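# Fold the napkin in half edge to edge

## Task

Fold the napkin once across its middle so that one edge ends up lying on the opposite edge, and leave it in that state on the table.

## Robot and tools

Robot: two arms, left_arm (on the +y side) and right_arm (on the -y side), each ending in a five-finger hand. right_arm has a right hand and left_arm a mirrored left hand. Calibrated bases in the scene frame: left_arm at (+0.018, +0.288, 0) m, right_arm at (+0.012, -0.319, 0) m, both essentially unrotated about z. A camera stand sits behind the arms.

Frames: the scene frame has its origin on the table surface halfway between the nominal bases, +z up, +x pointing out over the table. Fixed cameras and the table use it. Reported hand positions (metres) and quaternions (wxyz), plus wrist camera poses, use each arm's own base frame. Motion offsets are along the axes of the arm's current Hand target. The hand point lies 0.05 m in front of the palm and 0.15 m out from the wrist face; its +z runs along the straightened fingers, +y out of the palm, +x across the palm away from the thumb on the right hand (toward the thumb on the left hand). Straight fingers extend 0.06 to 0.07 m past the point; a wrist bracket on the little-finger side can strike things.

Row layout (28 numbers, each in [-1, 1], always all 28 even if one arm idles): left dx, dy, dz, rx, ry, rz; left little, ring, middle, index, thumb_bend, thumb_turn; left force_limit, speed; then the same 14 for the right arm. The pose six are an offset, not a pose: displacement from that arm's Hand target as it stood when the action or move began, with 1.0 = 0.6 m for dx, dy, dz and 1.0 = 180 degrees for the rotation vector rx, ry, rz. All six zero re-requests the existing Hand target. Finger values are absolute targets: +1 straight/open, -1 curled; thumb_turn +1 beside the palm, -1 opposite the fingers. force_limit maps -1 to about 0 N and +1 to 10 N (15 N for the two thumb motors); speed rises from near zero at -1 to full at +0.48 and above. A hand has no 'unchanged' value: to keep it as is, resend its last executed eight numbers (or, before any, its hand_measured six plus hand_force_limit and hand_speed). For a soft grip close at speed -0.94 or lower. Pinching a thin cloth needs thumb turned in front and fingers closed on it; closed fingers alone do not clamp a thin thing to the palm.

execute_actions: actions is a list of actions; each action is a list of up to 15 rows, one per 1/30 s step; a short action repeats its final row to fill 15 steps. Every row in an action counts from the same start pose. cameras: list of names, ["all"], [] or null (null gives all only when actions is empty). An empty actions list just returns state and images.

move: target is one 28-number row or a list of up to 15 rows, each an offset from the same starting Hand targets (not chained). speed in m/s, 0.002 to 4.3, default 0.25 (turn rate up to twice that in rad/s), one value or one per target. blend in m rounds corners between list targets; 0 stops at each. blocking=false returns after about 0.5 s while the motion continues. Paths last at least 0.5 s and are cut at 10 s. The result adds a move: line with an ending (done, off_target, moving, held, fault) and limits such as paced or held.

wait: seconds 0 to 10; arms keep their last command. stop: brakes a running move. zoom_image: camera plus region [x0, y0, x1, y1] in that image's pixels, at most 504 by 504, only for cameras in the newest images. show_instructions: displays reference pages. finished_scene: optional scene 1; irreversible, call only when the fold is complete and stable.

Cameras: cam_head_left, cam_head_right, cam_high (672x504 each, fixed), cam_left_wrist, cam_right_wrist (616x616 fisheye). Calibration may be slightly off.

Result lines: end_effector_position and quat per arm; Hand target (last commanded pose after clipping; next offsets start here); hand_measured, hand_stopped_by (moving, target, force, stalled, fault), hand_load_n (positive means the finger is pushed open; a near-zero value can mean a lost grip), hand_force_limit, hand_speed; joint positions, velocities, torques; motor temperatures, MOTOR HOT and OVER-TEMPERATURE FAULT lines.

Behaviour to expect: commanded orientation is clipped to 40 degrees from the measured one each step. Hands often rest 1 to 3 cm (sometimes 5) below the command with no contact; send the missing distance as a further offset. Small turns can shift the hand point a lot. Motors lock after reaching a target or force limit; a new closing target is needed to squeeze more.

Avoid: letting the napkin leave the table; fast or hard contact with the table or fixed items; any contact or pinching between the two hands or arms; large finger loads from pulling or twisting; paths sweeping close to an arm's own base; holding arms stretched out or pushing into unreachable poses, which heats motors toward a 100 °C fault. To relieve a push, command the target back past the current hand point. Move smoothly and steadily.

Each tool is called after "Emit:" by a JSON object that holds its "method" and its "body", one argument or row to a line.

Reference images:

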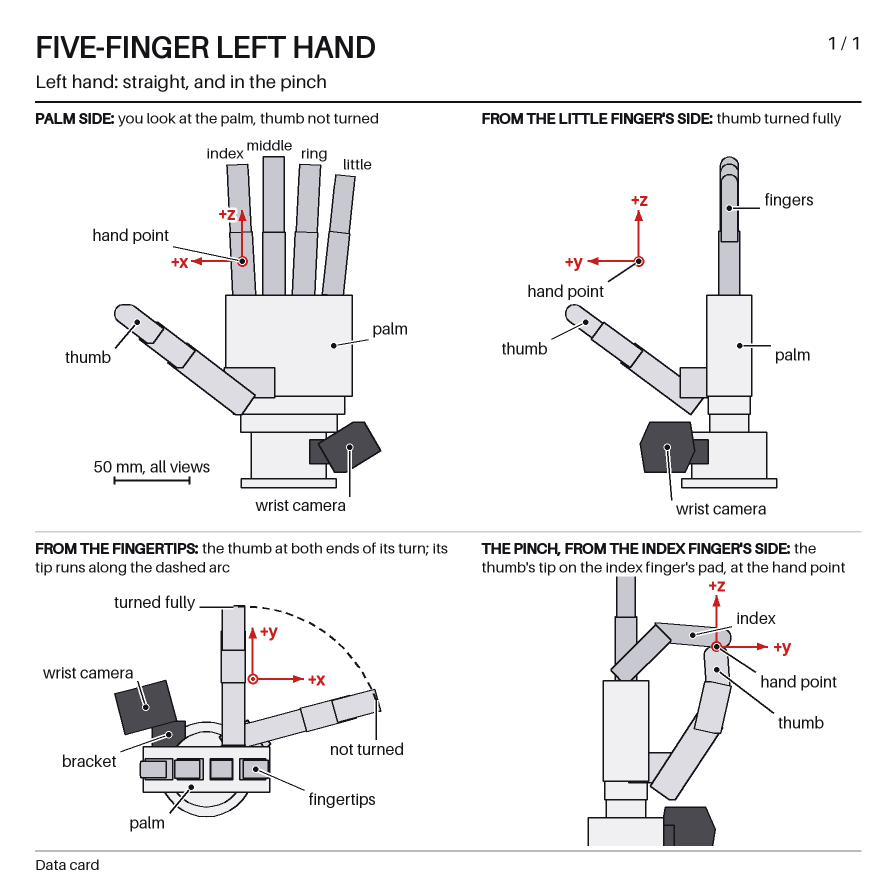

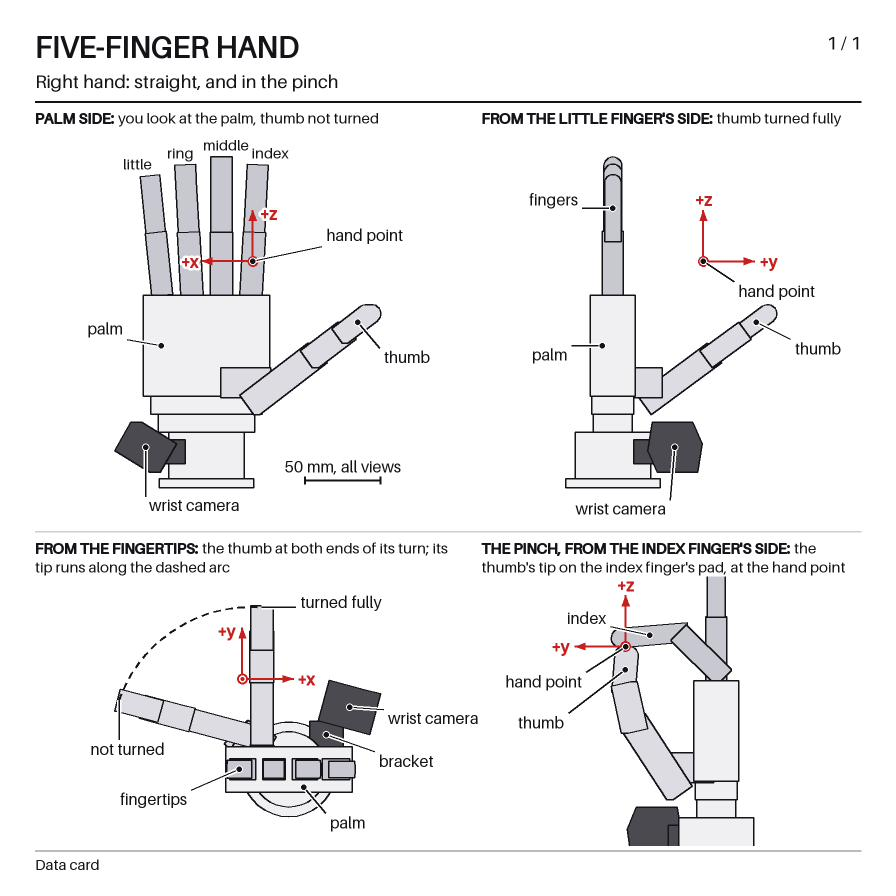

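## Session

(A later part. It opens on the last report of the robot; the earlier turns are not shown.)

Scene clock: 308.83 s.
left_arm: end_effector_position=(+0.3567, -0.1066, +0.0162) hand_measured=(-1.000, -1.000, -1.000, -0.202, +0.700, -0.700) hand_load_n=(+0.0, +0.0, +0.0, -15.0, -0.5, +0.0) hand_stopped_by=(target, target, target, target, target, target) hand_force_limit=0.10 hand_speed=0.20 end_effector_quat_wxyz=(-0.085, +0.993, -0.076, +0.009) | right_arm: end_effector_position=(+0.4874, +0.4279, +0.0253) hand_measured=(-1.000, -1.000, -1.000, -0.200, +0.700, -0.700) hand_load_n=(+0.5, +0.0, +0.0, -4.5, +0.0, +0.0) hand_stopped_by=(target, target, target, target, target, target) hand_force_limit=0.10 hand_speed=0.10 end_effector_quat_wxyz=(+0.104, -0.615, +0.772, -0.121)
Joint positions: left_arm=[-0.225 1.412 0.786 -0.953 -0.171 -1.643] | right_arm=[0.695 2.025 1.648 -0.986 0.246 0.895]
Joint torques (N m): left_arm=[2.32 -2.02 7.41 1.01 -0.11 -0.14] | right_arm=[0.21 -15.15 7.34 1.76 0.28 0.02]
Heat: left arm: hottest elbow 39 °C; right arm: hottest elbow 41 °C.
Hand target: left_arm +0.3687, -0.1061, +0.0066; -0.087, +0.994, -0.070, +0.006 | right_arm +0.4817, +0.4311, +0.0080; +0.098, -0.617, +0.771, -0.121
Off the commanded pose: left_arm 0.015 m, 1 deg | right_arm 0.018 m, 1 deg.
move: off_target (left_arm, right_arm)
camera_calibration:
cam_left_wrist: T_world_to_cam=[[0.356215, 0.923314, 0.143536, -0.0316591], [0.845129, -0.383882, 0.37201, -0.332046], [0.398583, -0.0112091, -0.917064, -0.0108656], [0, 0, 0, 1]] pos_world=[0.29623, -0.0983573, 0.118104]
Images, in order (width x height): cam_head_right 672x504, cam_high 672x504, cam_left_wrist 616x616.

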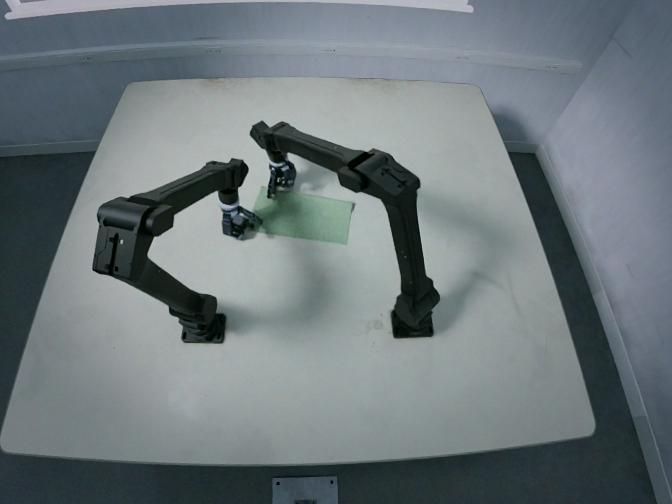

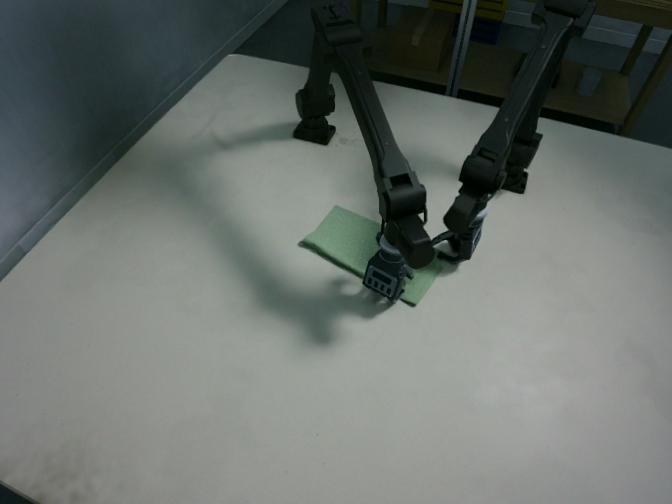

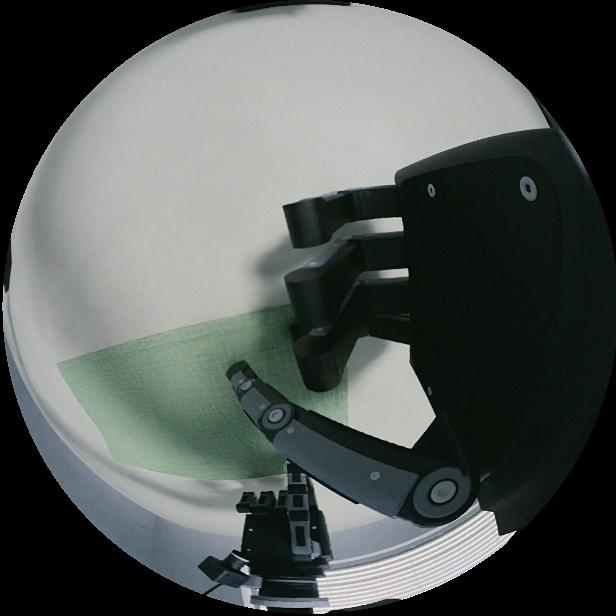

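Emit:
{"method": "move", "body": {
  "target": [0.033,-0.0065,-0.008,0,0,0,-1,-1,-1,-0.2,0.7,-0.7,0.1,0.2,0,0,0,0,0,0,-1,-1,-1,-0.2,0.7,-0.7,0.1,0.1],
  "speed": 0.04,
  "cameras": ["cam_head_right","cam_high","cam_left_wrist"]
}}

Emit:
{"method": "zoom_image", "body": {
  "camera": "cam_head_right",
  "region": [205, 140, 385, 245]
}}

Emit:
{"method": "zoom_image", "body": {
  "camera": "cam_left_wrist",
  "region": [200, 280, 400, 460]
}}

Scene clock: 310.37 s.
left_arm: end_effector_position=(+0.3772, -0.1091, +0.0172) hand_measured=(-1.000, -1.000, -1.000, -0.202, +0.700, -0.700) hand_load_n=(+0.0, +0.5, +0.0, -11.0, -0.5, +0.0) hand_stopped_by=(target, target, target, target, target, target) hand_force_limit=0.10 hand_speed=0.20 end_effector_quat_wxyz=(-0.084, +0.993, -0.077, +0.011) | right_arm: end_effector_position=(+0.4874, +0.4279, +0.0253) hand_measured=(-1.000, -1.000, -1.000, -0.200, +0.700, -0.700) hand_load_n=(+0.0, +0.0, +0.0, -4.0, +0.0, +0.0) hand_stopped_by=(target, target, target, target, target, target) hand_force_limit=0.10 hand_speed=0.10 end_effector_quat_wxyz=(+0.104, -0.615, +0.772, -0.121)
Joint positions: left_arm=[-0.218 1.459 0.839 -0.953 -0.169 -1.634] | right_arm=[0.695 2.025 1.648 -0.986 0.246 0.895]
Joint torques (N m): left_arm=[3.25 -3.49 7.95 0.32 -0.16 -0.1] | right_arm=[1.38 -14.92 7.38 1.84 0.25 0.03]
Heat: left arm: hottest elbow 39 °C; right arm: hottest elbow 41 °C.
Hand target: left_arm +0.3888, -0.1059, +0.0120; -0.087, +0.994, -0.070, +0.006 | right_arm +0.4817, +0.4311, +0.0080; +0.098, -0.617, +0.771, -0.121
Off the commanded pose: left_arm 0.013 m, 1 deg | right_arm 0.018 m, 1 deg.
move: off_target (left_arm, right_arm)
camera_calibration:
cam_left_wrist: T_world_to_cam=[[0.357359, 0.92302, 0.142581, -0.0372344], [0.843136, -0.384494, 0.375882, -0.350174], [0.401767, -0.0141096, -0.915633, -0.0195819], [0, 0, 0, 1]] pos_world=[0.316417, -0.100548, 0.119003]
Images, in order (width x height): cam_head_right 672x504, cam_high 672x504, cam_left_wrist 616x616.

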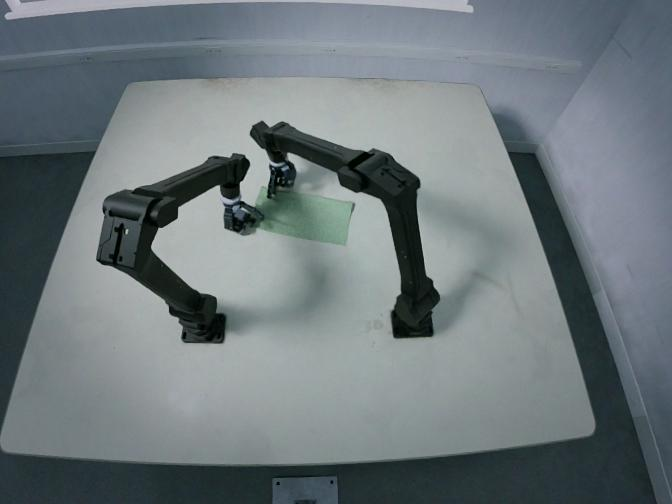

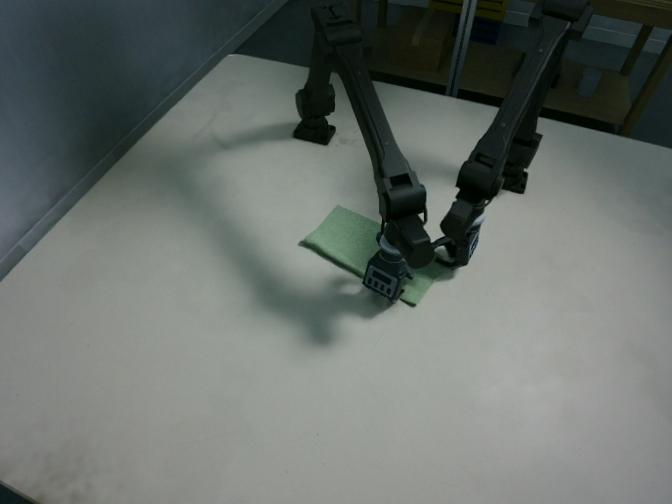

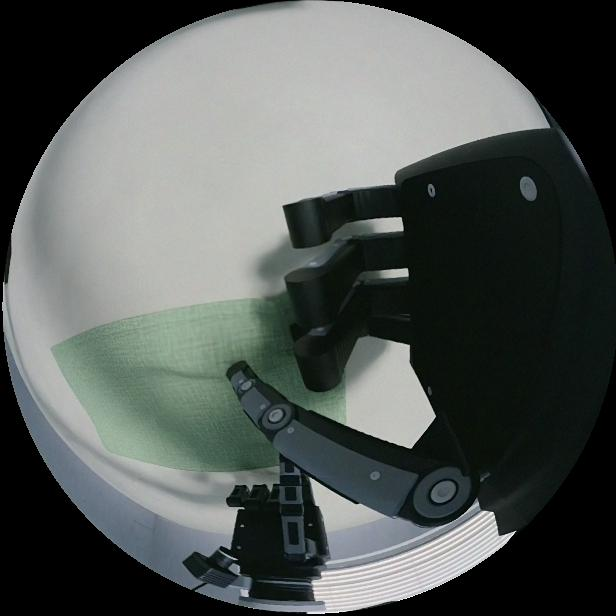

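Scaled by 2.800 from the camera's 672x504 image, which has a finer 960x720 frame.

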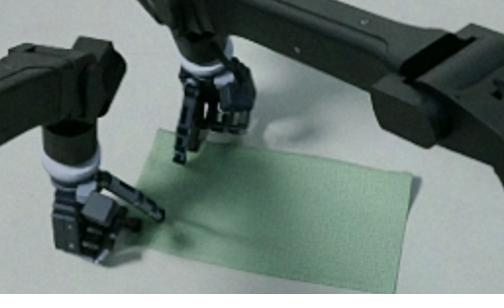

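Scaled by 2.520 from the camera's 616x616 image, which has a finer 880x880 frame.

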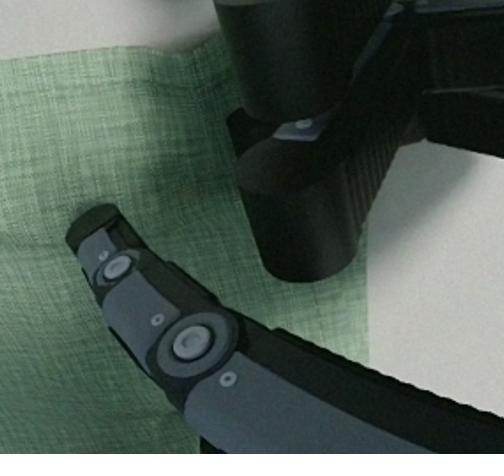

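Emit:
{"method": "move", "body": {
  "target": [0.0203,-0.0033,-0.001,0,0,0,-1,-1,-1,-0.2,0.7,-0.7,0.1,0.2,0,0,0,0,0,0,-1,-1,-1,-0.2,0.7,-0.7,0.1,0.1],
  "speed": 0.04,
  "cameras": ["cam_head_right","cam_high","cam_left_wrist"]
}}

Emit:
{"method": "zoom_image", "body": {
  "camera": "cam_head_right",
  "region": [235, 170, 375, 250]
}}

Emit:
{"method": "zoom_image", "body": {
  "camera": "cam_left_wrist",
  "region": [200, 280, 400, 460]
}}

Scene clock: 328.33 s.
left_arm: end_effector_position=(+0.3894, -0.1094, +0.0175) hand_measured=(-1.000, -1.000, -1.000, -0.202, +0.700, -0.700) hand_load_n=(+0.0, +0.0, +0.0, -10.0, +0.0, +0.5) hand_stopped_by=(target, target, target, target, target, target) hand_force_limit=0.10 hand_speed=0.20 end_effector_quat_wxyz=(-0.084, +0.994, -0.076, +0.010) | right_arm: end_effector_position=(+0.4874, +0.4279, +0.0253) hand_measured=(-1.000, -1.000, -1.000, -0.200, +0.700, -0.700) hand_load_n=(+0.5, +0.0, +0.0, -4.0, +0.0, +0.0) hand_stopped_by=(target, target, target, target, target, target) hand_force_limit=0.10 hand_speed=0.10 end_effector_quat_wxyz=(+0.104, -0.615, +0.772, -0.121)
Joint positions: left_arm=[-0.211 1.488 0.872 -0.956 -0.169 -1.629] | right_arm=[0.695 2.025 1.648 -0.986 0.246 0.895]
Joint torques (N m): left_arm=[2.96 -3.66 8.02 0.29 -0.19 -0.08] | right_arm=[0.85 -15.15 7.31 1.76 0.29 0.03]
Heat: left arm: hottest elbow 39 °C; right arm: hottest elbow 40 °C.
Hand target: left_arm +0.4011, -0.1059, +0.0129; -0.087, +0.994, -0.070, +0.006 | right_arm +0.4817, +0.4311, +0.0080; +0.098, -0.617, +0.771, -0.121
Off the commanded pose: left_arm 0.013 m, 1 deg | right_arm 0.018 m, 1 deg.
move: off_target (left_arm, right_arm)
camera_calibration:
cam_left_wrist: T_world_to_cam=[[0.356681, 0.923351, 0.142132, -0.0410517], [0.843577, -0.383697, 0.375706, -0.360733], [0.401444, -0.0141079, -0.915775, -0.02409], [0, 0, 0, 1]] pos_world=[0.328619, -0.100847, 0.119303]
Images, in order (width x height): cam_head_right 672x504, cam_high 672x504, cam_left_wrist 616x616.

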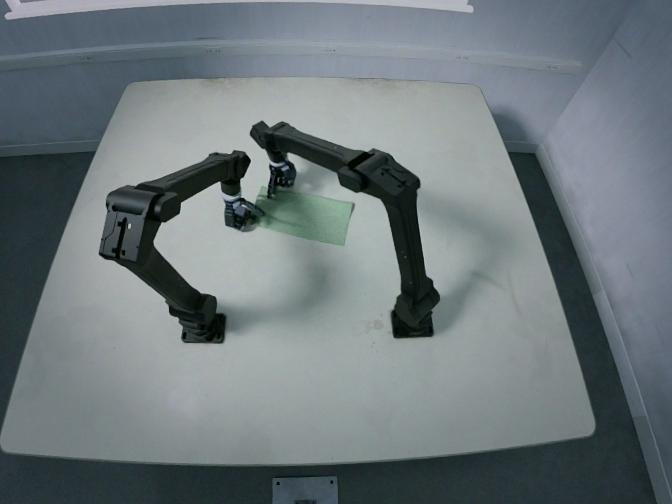

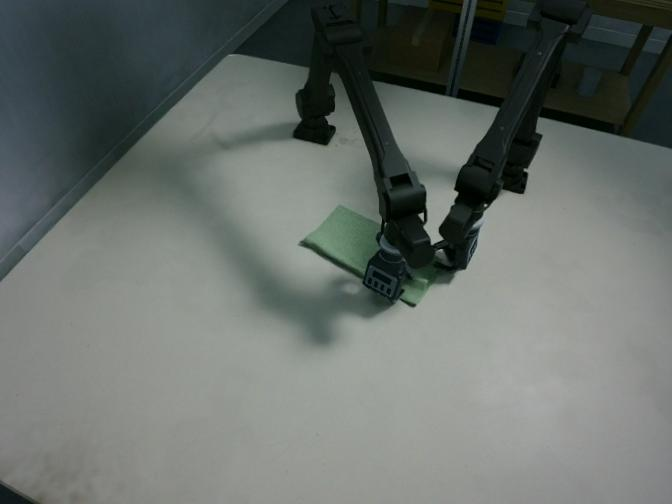

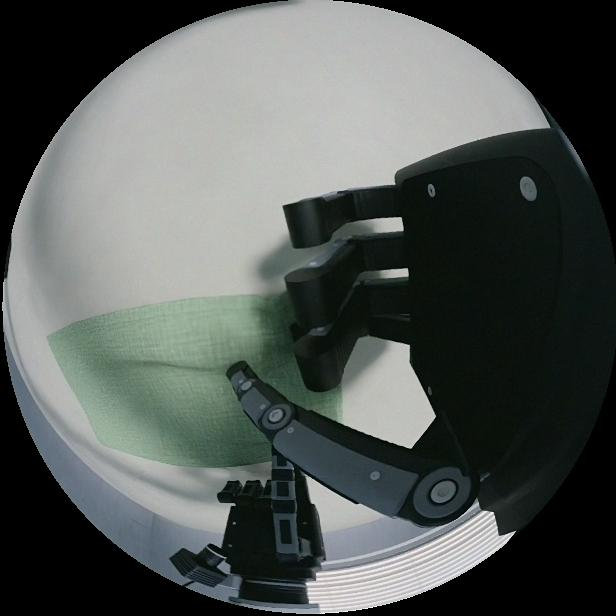

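Scaled by 3.600 from the camera's 672x504 image, which has a finer 960x720 frame.

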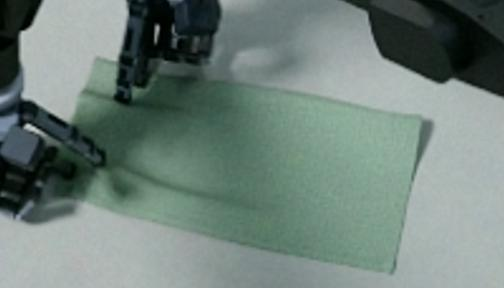

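Scaled by 2.520 from the camera's 616x616 image, which has a finer 880x880 frame.

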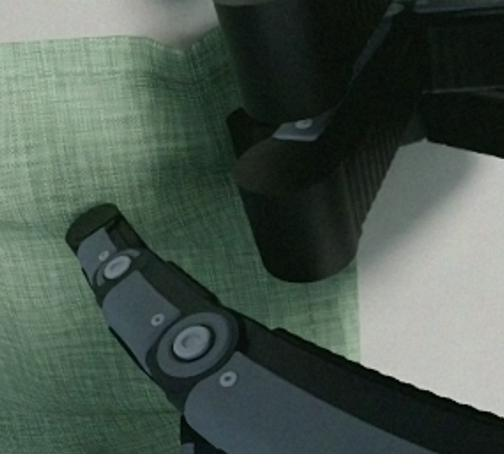

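Emit:
{"method": "move", "body": {
  "target": [
    [0,-0.012,-0.066,0,0,0,-1,-1,-1,-0.2,0.7,-0.7,0.1,0.2,0,0,0,0,0,0,-1,-1,-1,-0.2,0.7,-0.7,0.1,0.1],
    [0,-0.112,-0.112,0,0,0,-1,-1,-1,-0.2,0.7,-0.7,0.1,0.2,0,0,0,0,0,0,-1,-1,-1,-0.2,0.7,-0.7,0.1,0.1]
  ],
  "speed": 0.12,
  "cameras": ["cam_head_right","cam_high","cam_left_wrist"]
}}

Emit:
{"method": "zoom_image", "body": {
  "camera": "cam_head_right",
  "region": [235, 170, 375, 250]
}}

Emit:
{"method": "zoom_image", "body": {
  "camera": "cam_high",
  "region": [280, 195, 460, 315]
}}

Scene clock: 331.53 s.
left_arm: end_effector_position=(+0.3918, -0.0527, +0.0711) hand_measured=(-1.000, -1.000, -1.000, -0.200, +0.700, -0.700) hand_load_n=(+0.0, +0.0, +0.0, +0.5, +0.0, +0.0) hand_stopped_by=(target, target, target, target, target, target) hand_force_limit=0.10 hand_speed=0.20 end_effector_quat_wxyz=(-0.088, +0.994, -0.068, -0.014) | right_arm: end_effector_position=(+0.4874, +0.4279, +0.0253) hand_measured=(-1.000, -1.000, -1.000, -0.200, +0.700, -0.700) hand_load_n=(+0.0, +0.0, +0.0, -4.5, +0.0, +0.0) hand_stopped_by=(target, target, target, target, target, target) hand_force_limit=0.10 hand_speed=0.10 end_effector_quat_wxyz=(+0.104, -0.615, +0.772, -0.121)
Joint positions: left_arm=[-0.064 1.42 0.966 -1.144 -0.176 -1.5] | right_arm=[0.695 2.025 1.648 -0.986 0.246 0.895]
Joint torques (N m): left_arm=[2.67 -7.06 9.74 -0.29 0.06 0.08] | right_arm=[0.73 -15.38 7.35 1.73 0.25 0.01]
Heat: left arm: hottest elbow 39 °C; right arm: hottest elbow 40 °C.
Hand target: left_arm +0.4087, -0.0517, +0.0907; -0.087, +0.994, -0.070, +0.006 | right_arm +0.4817, +0.4311, +0.0080; +0.098, -0.617, +0.771, -0.121
Off the commanded pose: left_arm 0.026 m, 2 deg | right_arm 0.018 m, 1 deg.
move: off_target (left_arm, right_arm)
camera_calibration:
cam_left_wrist: T_world_to_cam=[[0.343801, 0.928939, 0.137379, -0.0962003], [0.867658, -0.370197, 0.331847, -0.366672], [0.359123, 0.00510883, -0.933276, 0.0435284], [0, 0, 0, 1]] pos_world=[0.335588, -0.0465994, 0.175519]
Images, in order (width x height): cam_head_right 672x504, cam_high 672x504, cam_left_wrist 616x616.

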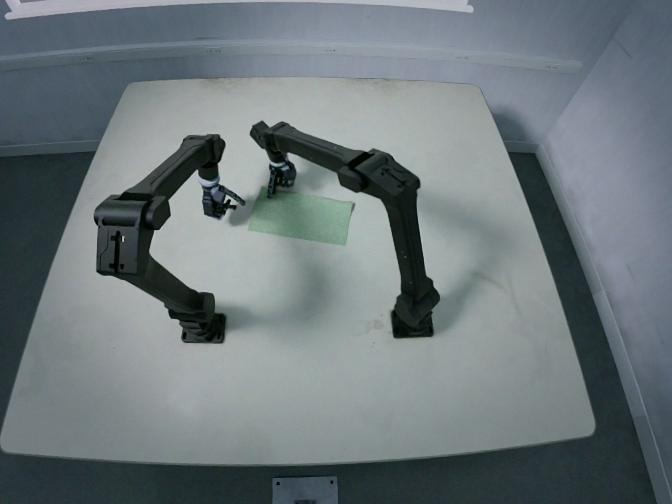

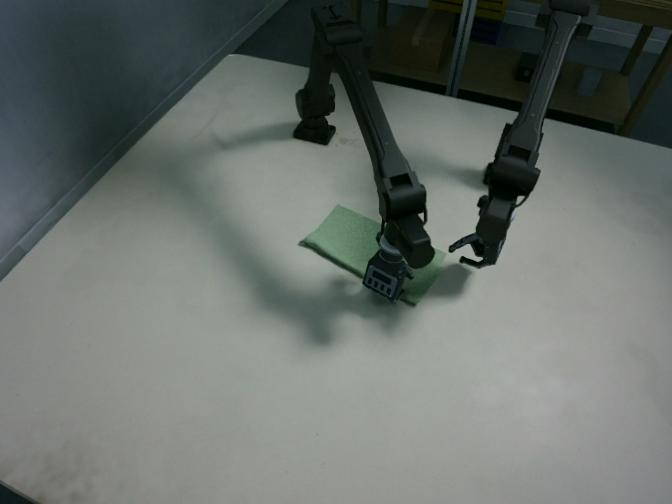

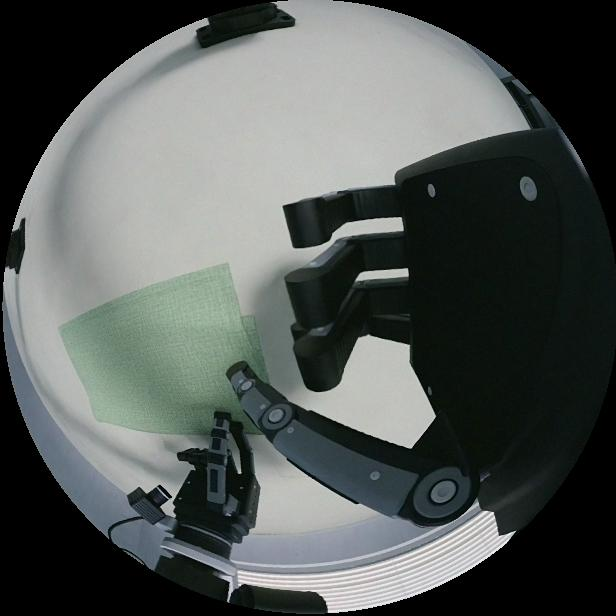

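Scaled by 3.600 from the camera's 672x504 image, which has a finer 960x720 frame.

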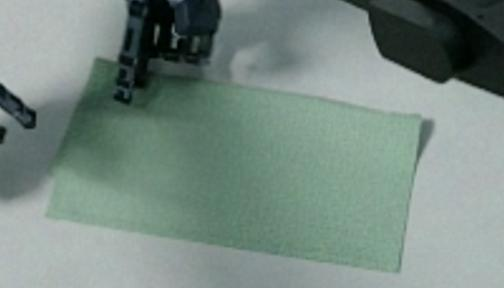

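Scaled by 2.800 from the camera's 672x504 image, which has a finer 960x720 frame.

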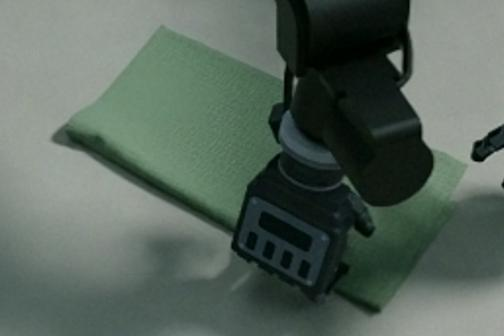

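Emit:
{"method": "move", "body": {
  "target": [0,0,0,0,0,0,-1,-1,-1,-1,1,-1,0.1,0.2,0,0.0,-0.06,0,0,0,-1,-1,-1,-0.2,0.7,-0.7,0.1,0.1],
  "speed": 0.12
}}

Emit:
{"method": "move", "body": {
  "target": [0,0,0,0,0,0,-1,-1,-1,-1,1,-1,0.1,0.2,-0.0384,0.0325,-0.034,-0.1,0,0,-1,-1,-1,-1,1,1,0.1,0.2],
  "speed": 0.1,
  "cameras": ["cam_head_right","cam_high","cam_right_wrist"]
}}

Emit:
{"method": "zoom_image", "body": {
  "camera": "cam_head_right",
  "region": [205, 140, 385, 245]
}}

Scene clock: 335.70 s.
left_arm: end_effector_position=(+0.3917, -0.0527, +0.0711) hand_measured=(-1.000, -1.000, -1.000, -1.000, +1.000, -1.000) hand_load_n=(+0.0, +0.0, +0.0, +0.0, +0.0, +0.5) hand_stopped_by=(target, target, target, target, target, target) hand_force_limit=0.10 hand_speed=0.20 end_effector_quat_wxyz=(-0.088, +0.994, -0.069, -0.014) | right_arm: end_effector_position=(+0.4745, +0.4286, +0.0283) hand_measured=(-1.000, -1.000, -1.000, -0.200, +0.700, -0.700) hand_load_n=(+0.0, +0.0, +0.0, +0.0, +0.0, +0.0) hand_stopped_by=(target, target, target, target, target, target) hand_force_limit=0.10 hand_speed=0.10 end_effector_quat_wxyz=(+0.090, -0.617, +0.772, -0.121)
Joint positions: left_arm=[-0.064 1.42 0.966 -1.144 -0.176 -1.499] | right_arm=[0.709 2.017 1.648 -1.025 0.248 0.909]
Joint torques (N m): left_arm=[2.73 -7.24 9.69 -0.28 0.07 0.06] | right_arm=[0.97 -18.55 8.88 0.53 0.32 -0.01]
Heat: left arm: hottest elbow 40 °C; right arm: hottest elbow 40 °C.
Hand target: left_arm +0.4087, -0.0517, +0.0907; -0.087, +0.994, -0.070, +0.006 | right_arm +0.4709, +0.4334, +0.0421; +0.098, -0.617, +0.771, -0.121
Off the commanded pose: left_arm 0.026 m, 2 deg | right_arm 0.015 m, 1 deg.
move: off_target (left_arm, right_arm)

Scene clock: 337.90 s.
left_arm: end_effector_position=(+0.3917, -0.0527, +0.0711) hand_measured=(-1.000, -1.000, -1.000, -1.000, +1.000, -1.000) hand_load_n=(+0.0, +0.5, +0.0, +0.0, -0.5, +0.0) hand_stopped_by=(target, target, target, target, target, target) hand_force_limit=0.10 hand_speed=0.20 end_effector_quat_wxyz=(-0.088, +0.994, -0.069, -0.014) | right_arm: end_effector_position=(+0.4333, +0.4535, +0.0419) hand_measured=(-1.000, -1.000, -1.000, -1.000, +1.000, +1.000) hand_load_n=(+0.0, +0.0, +0.0, +0.0, +0.0, +0.0) hand_stopped_by=(target, target, target, target, target, target) hand_force_limit=0.10 hand_speed=0.20 end_effector_quat_wxyz=(-0.017, -0.629, +0.777, -0.001)
Joint positions: left_arm=[-0.064 1.42 0.966 -1.144 -0.176 -1.499] | right_arm=[0.703 2.125 1.84 -1.321 0 0.913]
Joint torques (N m): left_arm=[2.43 -7 9.77 -0.25 0.06 0.06] | right_arm=[-1.38 -17.14 13.42 0.14 -0.14 -0.05]
Heat: left arm: hottest elbow 40 °C; right arm: hottest elbow 40 °C.
Hand target: left_arm +0.4087, -0.0517, +0.0907; -0.087, +0.994, -0.070, +0.006 | right_arm +0.4518, +0.4613, +0.0558; +0.001, -0.625, +0.781, +0.001
Off the commanded pose: left_arm 0.026 m, 2 deg | right_arm 0.024 m, 2 deg.
move: off_target (left_arm, right_arm)
camera_calibration:
cam_right_wrist: T_world_to_cam=[[-0.992885, -0.117084, 0.0216988, 0.479067], [-0.0861441, 0.832059, 0.547957, -0.372561], [-0.0822119, 0.542189, -0.836225, -0.0597301], [0, 0, 0, 1]] pos_world=[0.438654, 0.398469, 0.143804]
Images, in order (width x height): cam_head_right 672x504, cam_high 672x504, cam_right_wrist 616x616.

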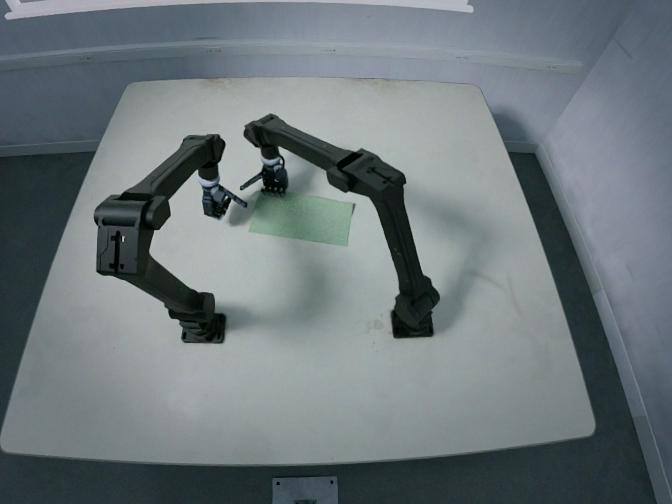

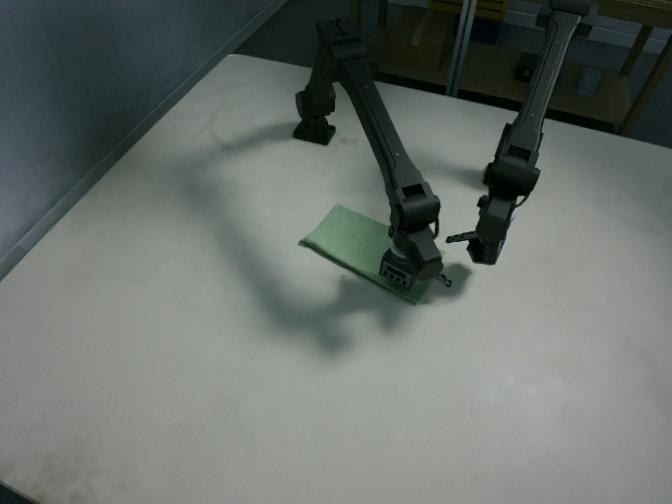

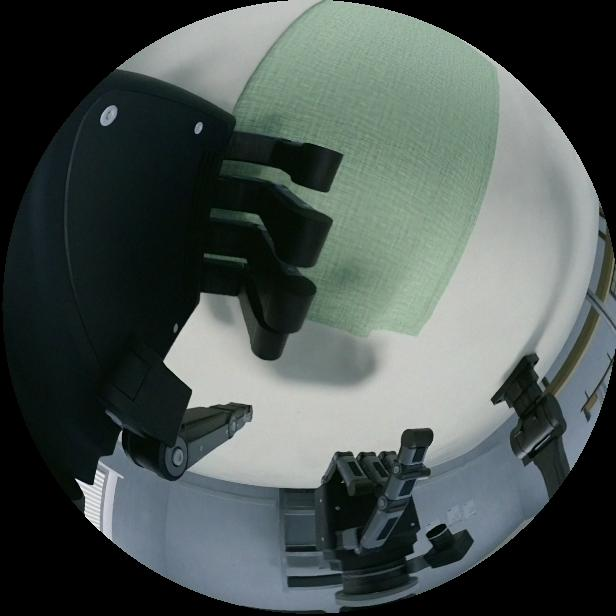

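Scaled by 2.800 from the camera's 672x504 image, which has a finer 960x720 frame.

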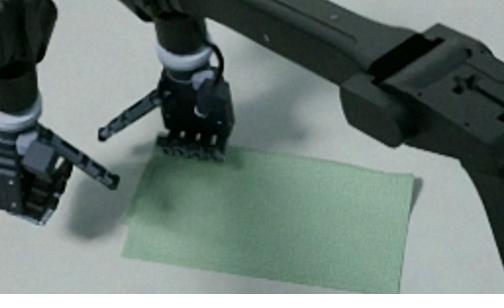

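Emit:
{"method": "move", "body": {
  "target": [-0.0587,0.1468,0.026,-0.0556,0,0,-1,-1,-1,-1,1,-1,0.1,0.2,0.0178,0.0028,0.0833,0,0,0,-1,-1,-1,-1,1,1,0.1,0.2],
  "speed": 0.08,
  "cameras": ["cam_head_right","cam_left_wrist"]
}}

Emit:
{"method": "zoom_image", "body": {
  "camera": "cam_head_right",
  "region": [205, 140, 385, 245]
}}

Scene clock: 340.63 s.
left_arm: end_effector_position=(+0.3604, -0.1268, +0.0573) hand_measured=(-1.000, -1.000, -1.000, -1.000, +1.000, -1.000) hand_load_n=(+0.0, +0.0, +0.0, +0.0, +0.0, +0.0) hand_stopped_by=(target, target, target, target, target, target) hand_force_limit=0.10 hand_speed=0.20 end_effector_quat_wxyz=(-0.002, +0.997, -0.073, -0.010) | right_arm: end_effector_position=(+0.4436, +0.4571, +0.0135) hand_measured=(-1.000, -1.000, -1.000, -1.000, +1.000, +1.000) hand_load_n=(+0.5, +0.0, +0.0, -0.5, +0.0, +0.0) hand_stopped_by=(target, target, target, target, target, target) hand_force_limit=0.10 hand_speed=0.20 end_effector_quat_wxyz=(+0.003, -0.626, +0.780, +0.000)
Joint positions: left_arm=[-0.183 1.383 0.866 -1.073 -0.003 -1.607] | right_arm=[0.696 2.147 1.801 -1.219 -0.001 0.913]
Joint torques (N m): left_arm=[1.32 -6.59 6.06 0.68 0.24 -0.17] | right_arm=[-0.91 -16.91 7.9 1.06 -0.07 -0.1]
Heat: left arm: hottest elbow 40 °C; right arm: hottest elbow 40 °C.
Hand target: left_arm +0.3621, -0.1301, +0.0600; +0.000, +0.998, -0.070, +0.000 | right_arm +0.4477, +0.4514, +0.0056; +0.001, -0.625, +0.781, +0.001
Off the commanded pose: left_arm 0.005 m, 1 deg | right_arm 0.011 m, 0 deg.
move: off_target (right_arm)
camera_calibration:
cam_left_wrist: T_world_to_cam=[[0.352027, 0.935665, -0.0246797, -0.00748312], [0.866581, -0.315844, 0.386367, -0.358095], [0.353715, -0.157398, -0.922015, 0.0230261], [0, 0, 0, 1]] pos_world=[0.304808, -0.102476, 0.159402]
Images, in order (width x height): cam_head_right 672x504, cam_left_wrist 616x616.

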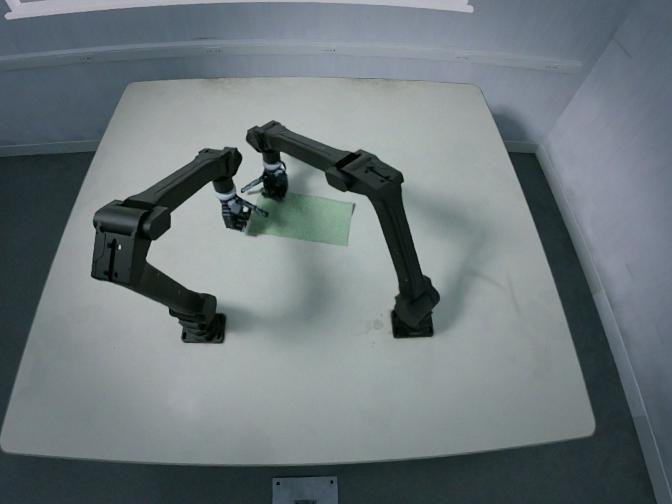

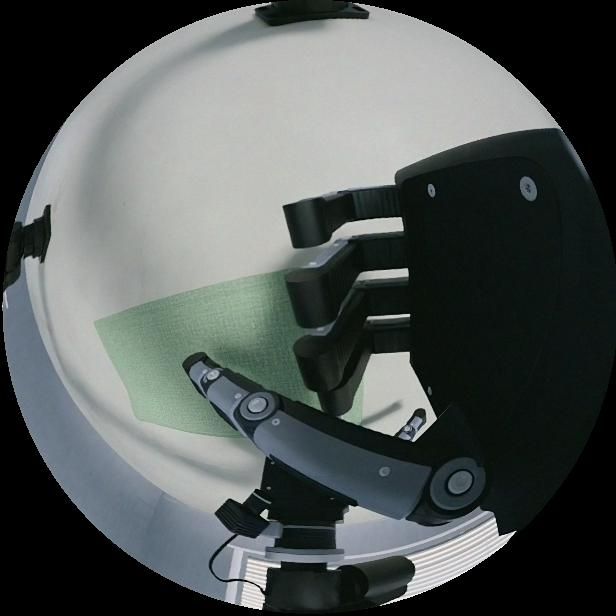

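Scaled by 2.800 from the camera's 672x504 image, which has a finer 960x720 frame.

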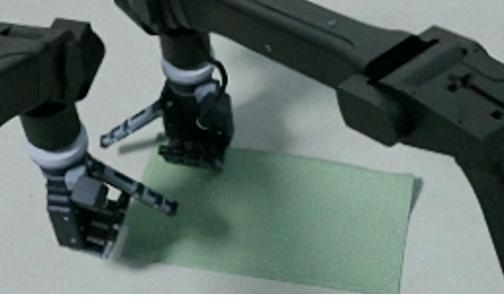

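Emit:
{"method": "move", "body": {
  "target": [0,0.01,0.055,0,0,0,-1,-1,-1,-1,1,-1,0.1,0.2,0,0,0,0,0,0,-1,-1,-1,-1,1,1,0.1,0.2],
  "speed": 0.08,
  "cameras": ["cam_head_right","cam_left_wrist"]
}}

Emit:
{"method": "zoom_image", "body": {
  "camera": "cam_head_right",
  "region": [225, 170, 315, 240]
}}

Emit:
{"method": "zoom_image", "body": {
  "camera": "cam_left_wrist",
  "region": [260, 260, 440, 440]
}}

Scene clock: 341.97 s.
left_arm: end_effector_position=(+0.3606, -0.1328, +0.0314) hand_measured=(-1.000, -1.000, -1.000, -1.000, +1.000, -1.000) hand_load_n=(+0.0, +0.0, +0.0, +0.0, +0.0, +0.0) hand_stopped_by=(target, target, target, target, target, target) hand_force_limit=0.10 hand_speed=0.20 end_effector_quat_wxyz=(-0.001, +0.997, -0.073, +0.000) | right_arm: end_effector_position=(+0.4436, +0.4571, +0.0135) hand_measured=(-1.000, -1.000, -1.000, -1.000, +1.000, +1.000) hand_load_n=(+0.5, +0.0, +0.0, +0.0, +0.0, +0.0) hand_stopped_by=(target, target, target, target, target, target) hand_force_limit=0.10 hand_speed=0.20 end_effector_quat_wxyz=(+0.003, -0.626, +0.780, +0.000)
Joint positions: left_arm=[-0.2 1.416 0.817 -0.972 -0.002 -1.625] | right_arm=[0.696 2.147 1.801 -1.219 -0.001 0.913]
Joint torques (N m): left_arm=[1.38 -5.01 5.93 0.62 0.2 -0.18] | right_arm=[-0.91 -17.61 7.88 1.14 -0.1 -0.1]
Heat: left arm: hottest elbow 40 °C; right arm: hottest elbow 40 °C.
Hand target: left_arm +0.3612, -0.1360, +0.0270; +0.000, +0.998, -0.070, +0.000 | right_arm +0.4477, +0.4514, +0.0056; +0.001, -0.625, +0.781, +0.001
Off the commanded pose: left_arm 0.005 m, 0 deg | right_arm 0.011 m, 0 deg.
move: off_target (right_arm)
camera_calibration:
cam_left_wrist: T_world_to_cam=[[0.35143, 0.935967, -0.0214882, -0.00241499], [0.859231, -0.313333, 0.404406, -0.34781], [0.371778, -0.160584, -0.914327, -0.00898079], [0, 0, 0, 1]] pos_world=[0.303037, -0.108162, 0.132393]
Images, in order (width x height): cam_head_right 672x504, cam_left_wrist 616x616.

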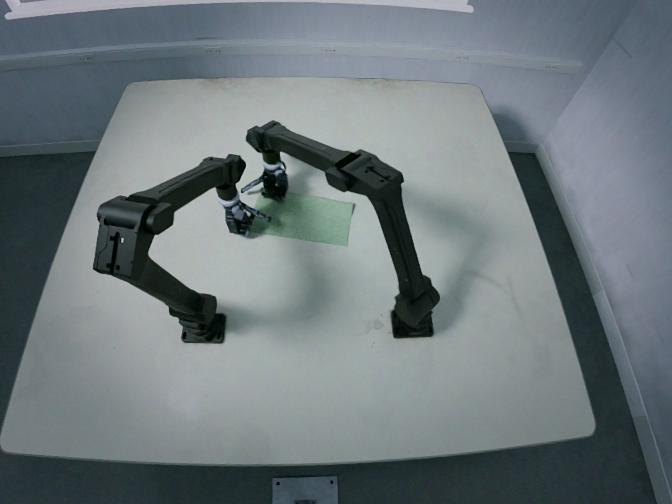

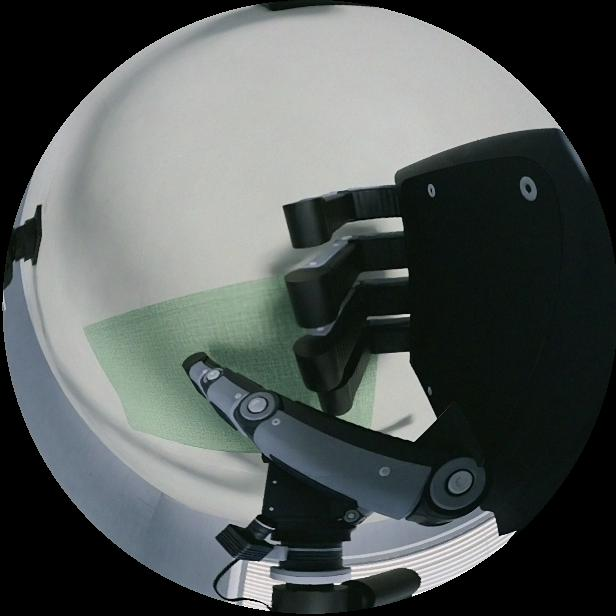

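Scaled by 5.600 from the camera's 672x504 image, which has a finer 960x720 frame.

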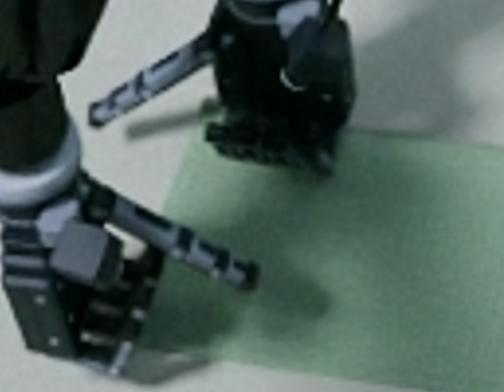

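Scaled by 2.800 from the camera's 616x616 image, which has a finer 880x880 frame.

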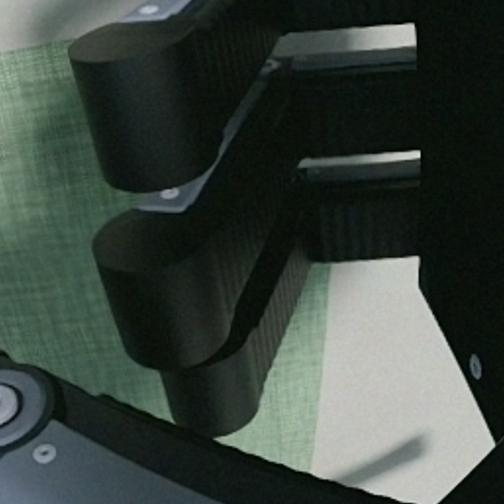

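Emit:
{"method": "move", "body": {
  "target": [0,0,0.036,0,0,0,-1,-1,-1,-1,1,-1,0.1,0.2,0,0,0,0,0,0,-1,-1,-1,-1,1,1,0.1,0.2],
  "speed": 0.05
}}

Emit:
{"method": "move", "body": {
  "target": [0.035,-0.005,0.0,0,0,0,-1,-1,-1,-1,1,-1,0.1,0.2,0,0,0,0,0,0,-1,-1,-1,-1,1,1,0.1,0.2],
  "speed": 0.05,
  "cameras": ["cam_head_right","cam_left_wrist"]
}}

Emit:
{"method": "zoom_image", "body": {
  "camera": "cam_head_right",
  "region": [235, 170, 375, 250]
}}

Scene clock: 343.27 s.
left_arm: end_effector_position=(+0.3616, -0.1330, +0.0106) hand_measured=(-1.000, -1.000, -1.000, -1.000, +1.000, -1.000) hand_load_n=(+0.0, +0.5, +0.0, +0.0, +0.0, +0.0) hand_stopped_by=(target, target, target, target, target, target) hand_force_limit=0.10 hand_speed=0.20 end_effector_quat_wxyz=(-0.001, +0.997, -0.073, +0.001) | right_arm: end_effector_position=(+0.4436, +0.4571, +0.0135) hand_measured=(-1.000, -1.000, -1.000, -1.000, +1.000, +1.000) hand_load_n=(+0.0, +0.0, +0.0, -0.5, +0.0, +0.0) hand_stopped_by=(target, target, target, target, target, target) hand_force_limit=0.10 hand_speed=0.20 end_effector_quat_wxyz=(+0.003, -0.626, +0.780, +0.000)
Joint positions: left_arm=[-0.2 1.455 0.79 -0.904 -0.002 -1.626] | right_arm=[0.696 2.147 1.801 -1.219 -0.001 0.913]
Joint torques (N m): left_arm=[1.38 -5.07 5.6 0.77 0.2 -0.19] | right_arm=[-0.85 -17.38 7.91 1.06 -0.07 -0.11]
Heat: left arm: hottest elbow 40 °C; right arm: hottest elbow 40 °C.
Hand target: left_arm +0.3613, -0.1360, +0.0055; +0.000, +0.998, -0.070, +0.000 | right_arm +0.4477, +0.4514, +0.0056; +0.001, -0.625, +0.781, +0.001
Off the commanded pose: left_arm 0.006 m, 0 deg | right_arm 0.011 m, 0 deg.
move: off_target (right_arm)

Scene clock: 344.17 s.
left_arm: end_effector_position=(+0.3681, -0.1347, +0.0054) hand_measured=(-1.000, -1.000, -1.000, -1.000, +1.000, -1.000) hand_load_n=(+0.0, +0.5, +0.0, -2.0, +0.0, +0.0) hand_stopped_by=(target, target, target, target, target, target) hand_force_limit=0.10 hand_speed=0.20 end_effector_quat_wxyz=(-0.001, +0.997, -0.073, -0.005) | right_arm: end_effector_position=(+0.4436, +0.4571, +0.0135) hand_measured=(-1.000, -1.000, -1.000, -1.000, +1.000, +1.000) hand_load_n=(+0.0, +0.0, +0.0, -0.5, -0.5, +0.0) hand_stopped_by=(target, target, target, target, target, target) hand_force_limit=0.10 hand_speed=0.20 end_effector_quat_wxyz=(+0.003, -0.626, +0.780, +0.000)
Joint positions: left_arm=[-0.2 1.49 0.812 -0.904 0 -1.626] | right_arm=[0.696 2.147 1.801 -1.219 -0.001 0.913]
Joint torques (N m): left_arm=[2.55 -4.6 7.77 0.47 0.13 -0.06] | right_arm=[-0.56 -16.44 7.73 1.06 -0.08 -0.1]
Heat: left arm: hottest elbow 40 °C; right arm: hottest elbow 40 °C.
Hand target: left_arm +0.3826, -0.1360, +0.0056; +0.000, +0.998, -0.070, +0.000 | right_arm +0.4477, +0.4514, +0.0056; +0.001, -0.625, +0.781, +0.001
Off the commanded pose: left_arm 0.014 m, 1 deg | right_arm 0.011 m, 0 deg.
move: off_target (left_arm, right_arm)
camera_calibration:
cam_left_wrist: T_world_to_cam=[[0.35074, 0.936129, -0.0253694, -0.0035703], [0.863593, -0.312848, 0.395389, -0.345898], [0.362198, -0.160588, -0.918163, -0.0323219], [0, 0, 0, 1]] pos_world=[0.311675, -0.110062, 0.106997]
Images, in order (width x height): cam_head_right 672x504, cam_left_wrist 616x616.

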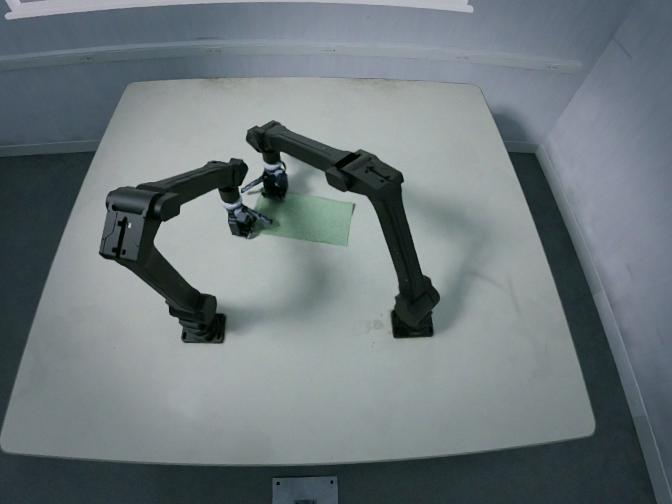

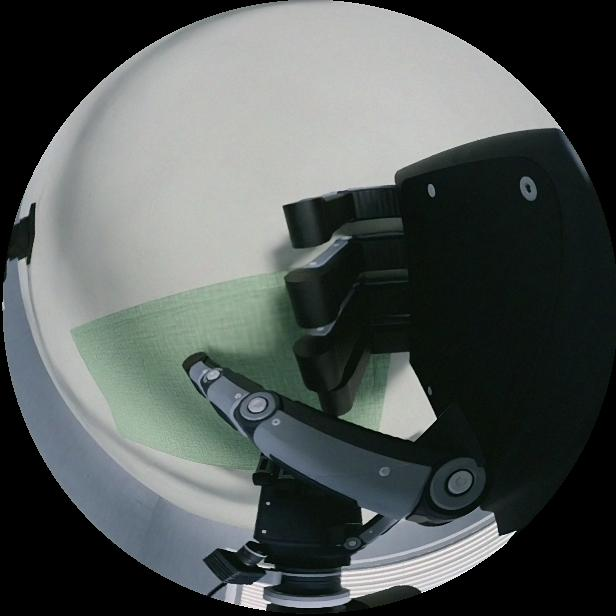

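Scaled by 3.600 from the camera's 672x504 image, which has a finer 960x720 frame.

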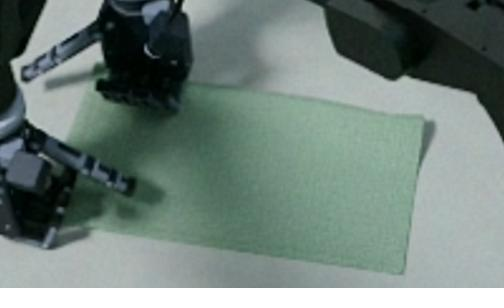

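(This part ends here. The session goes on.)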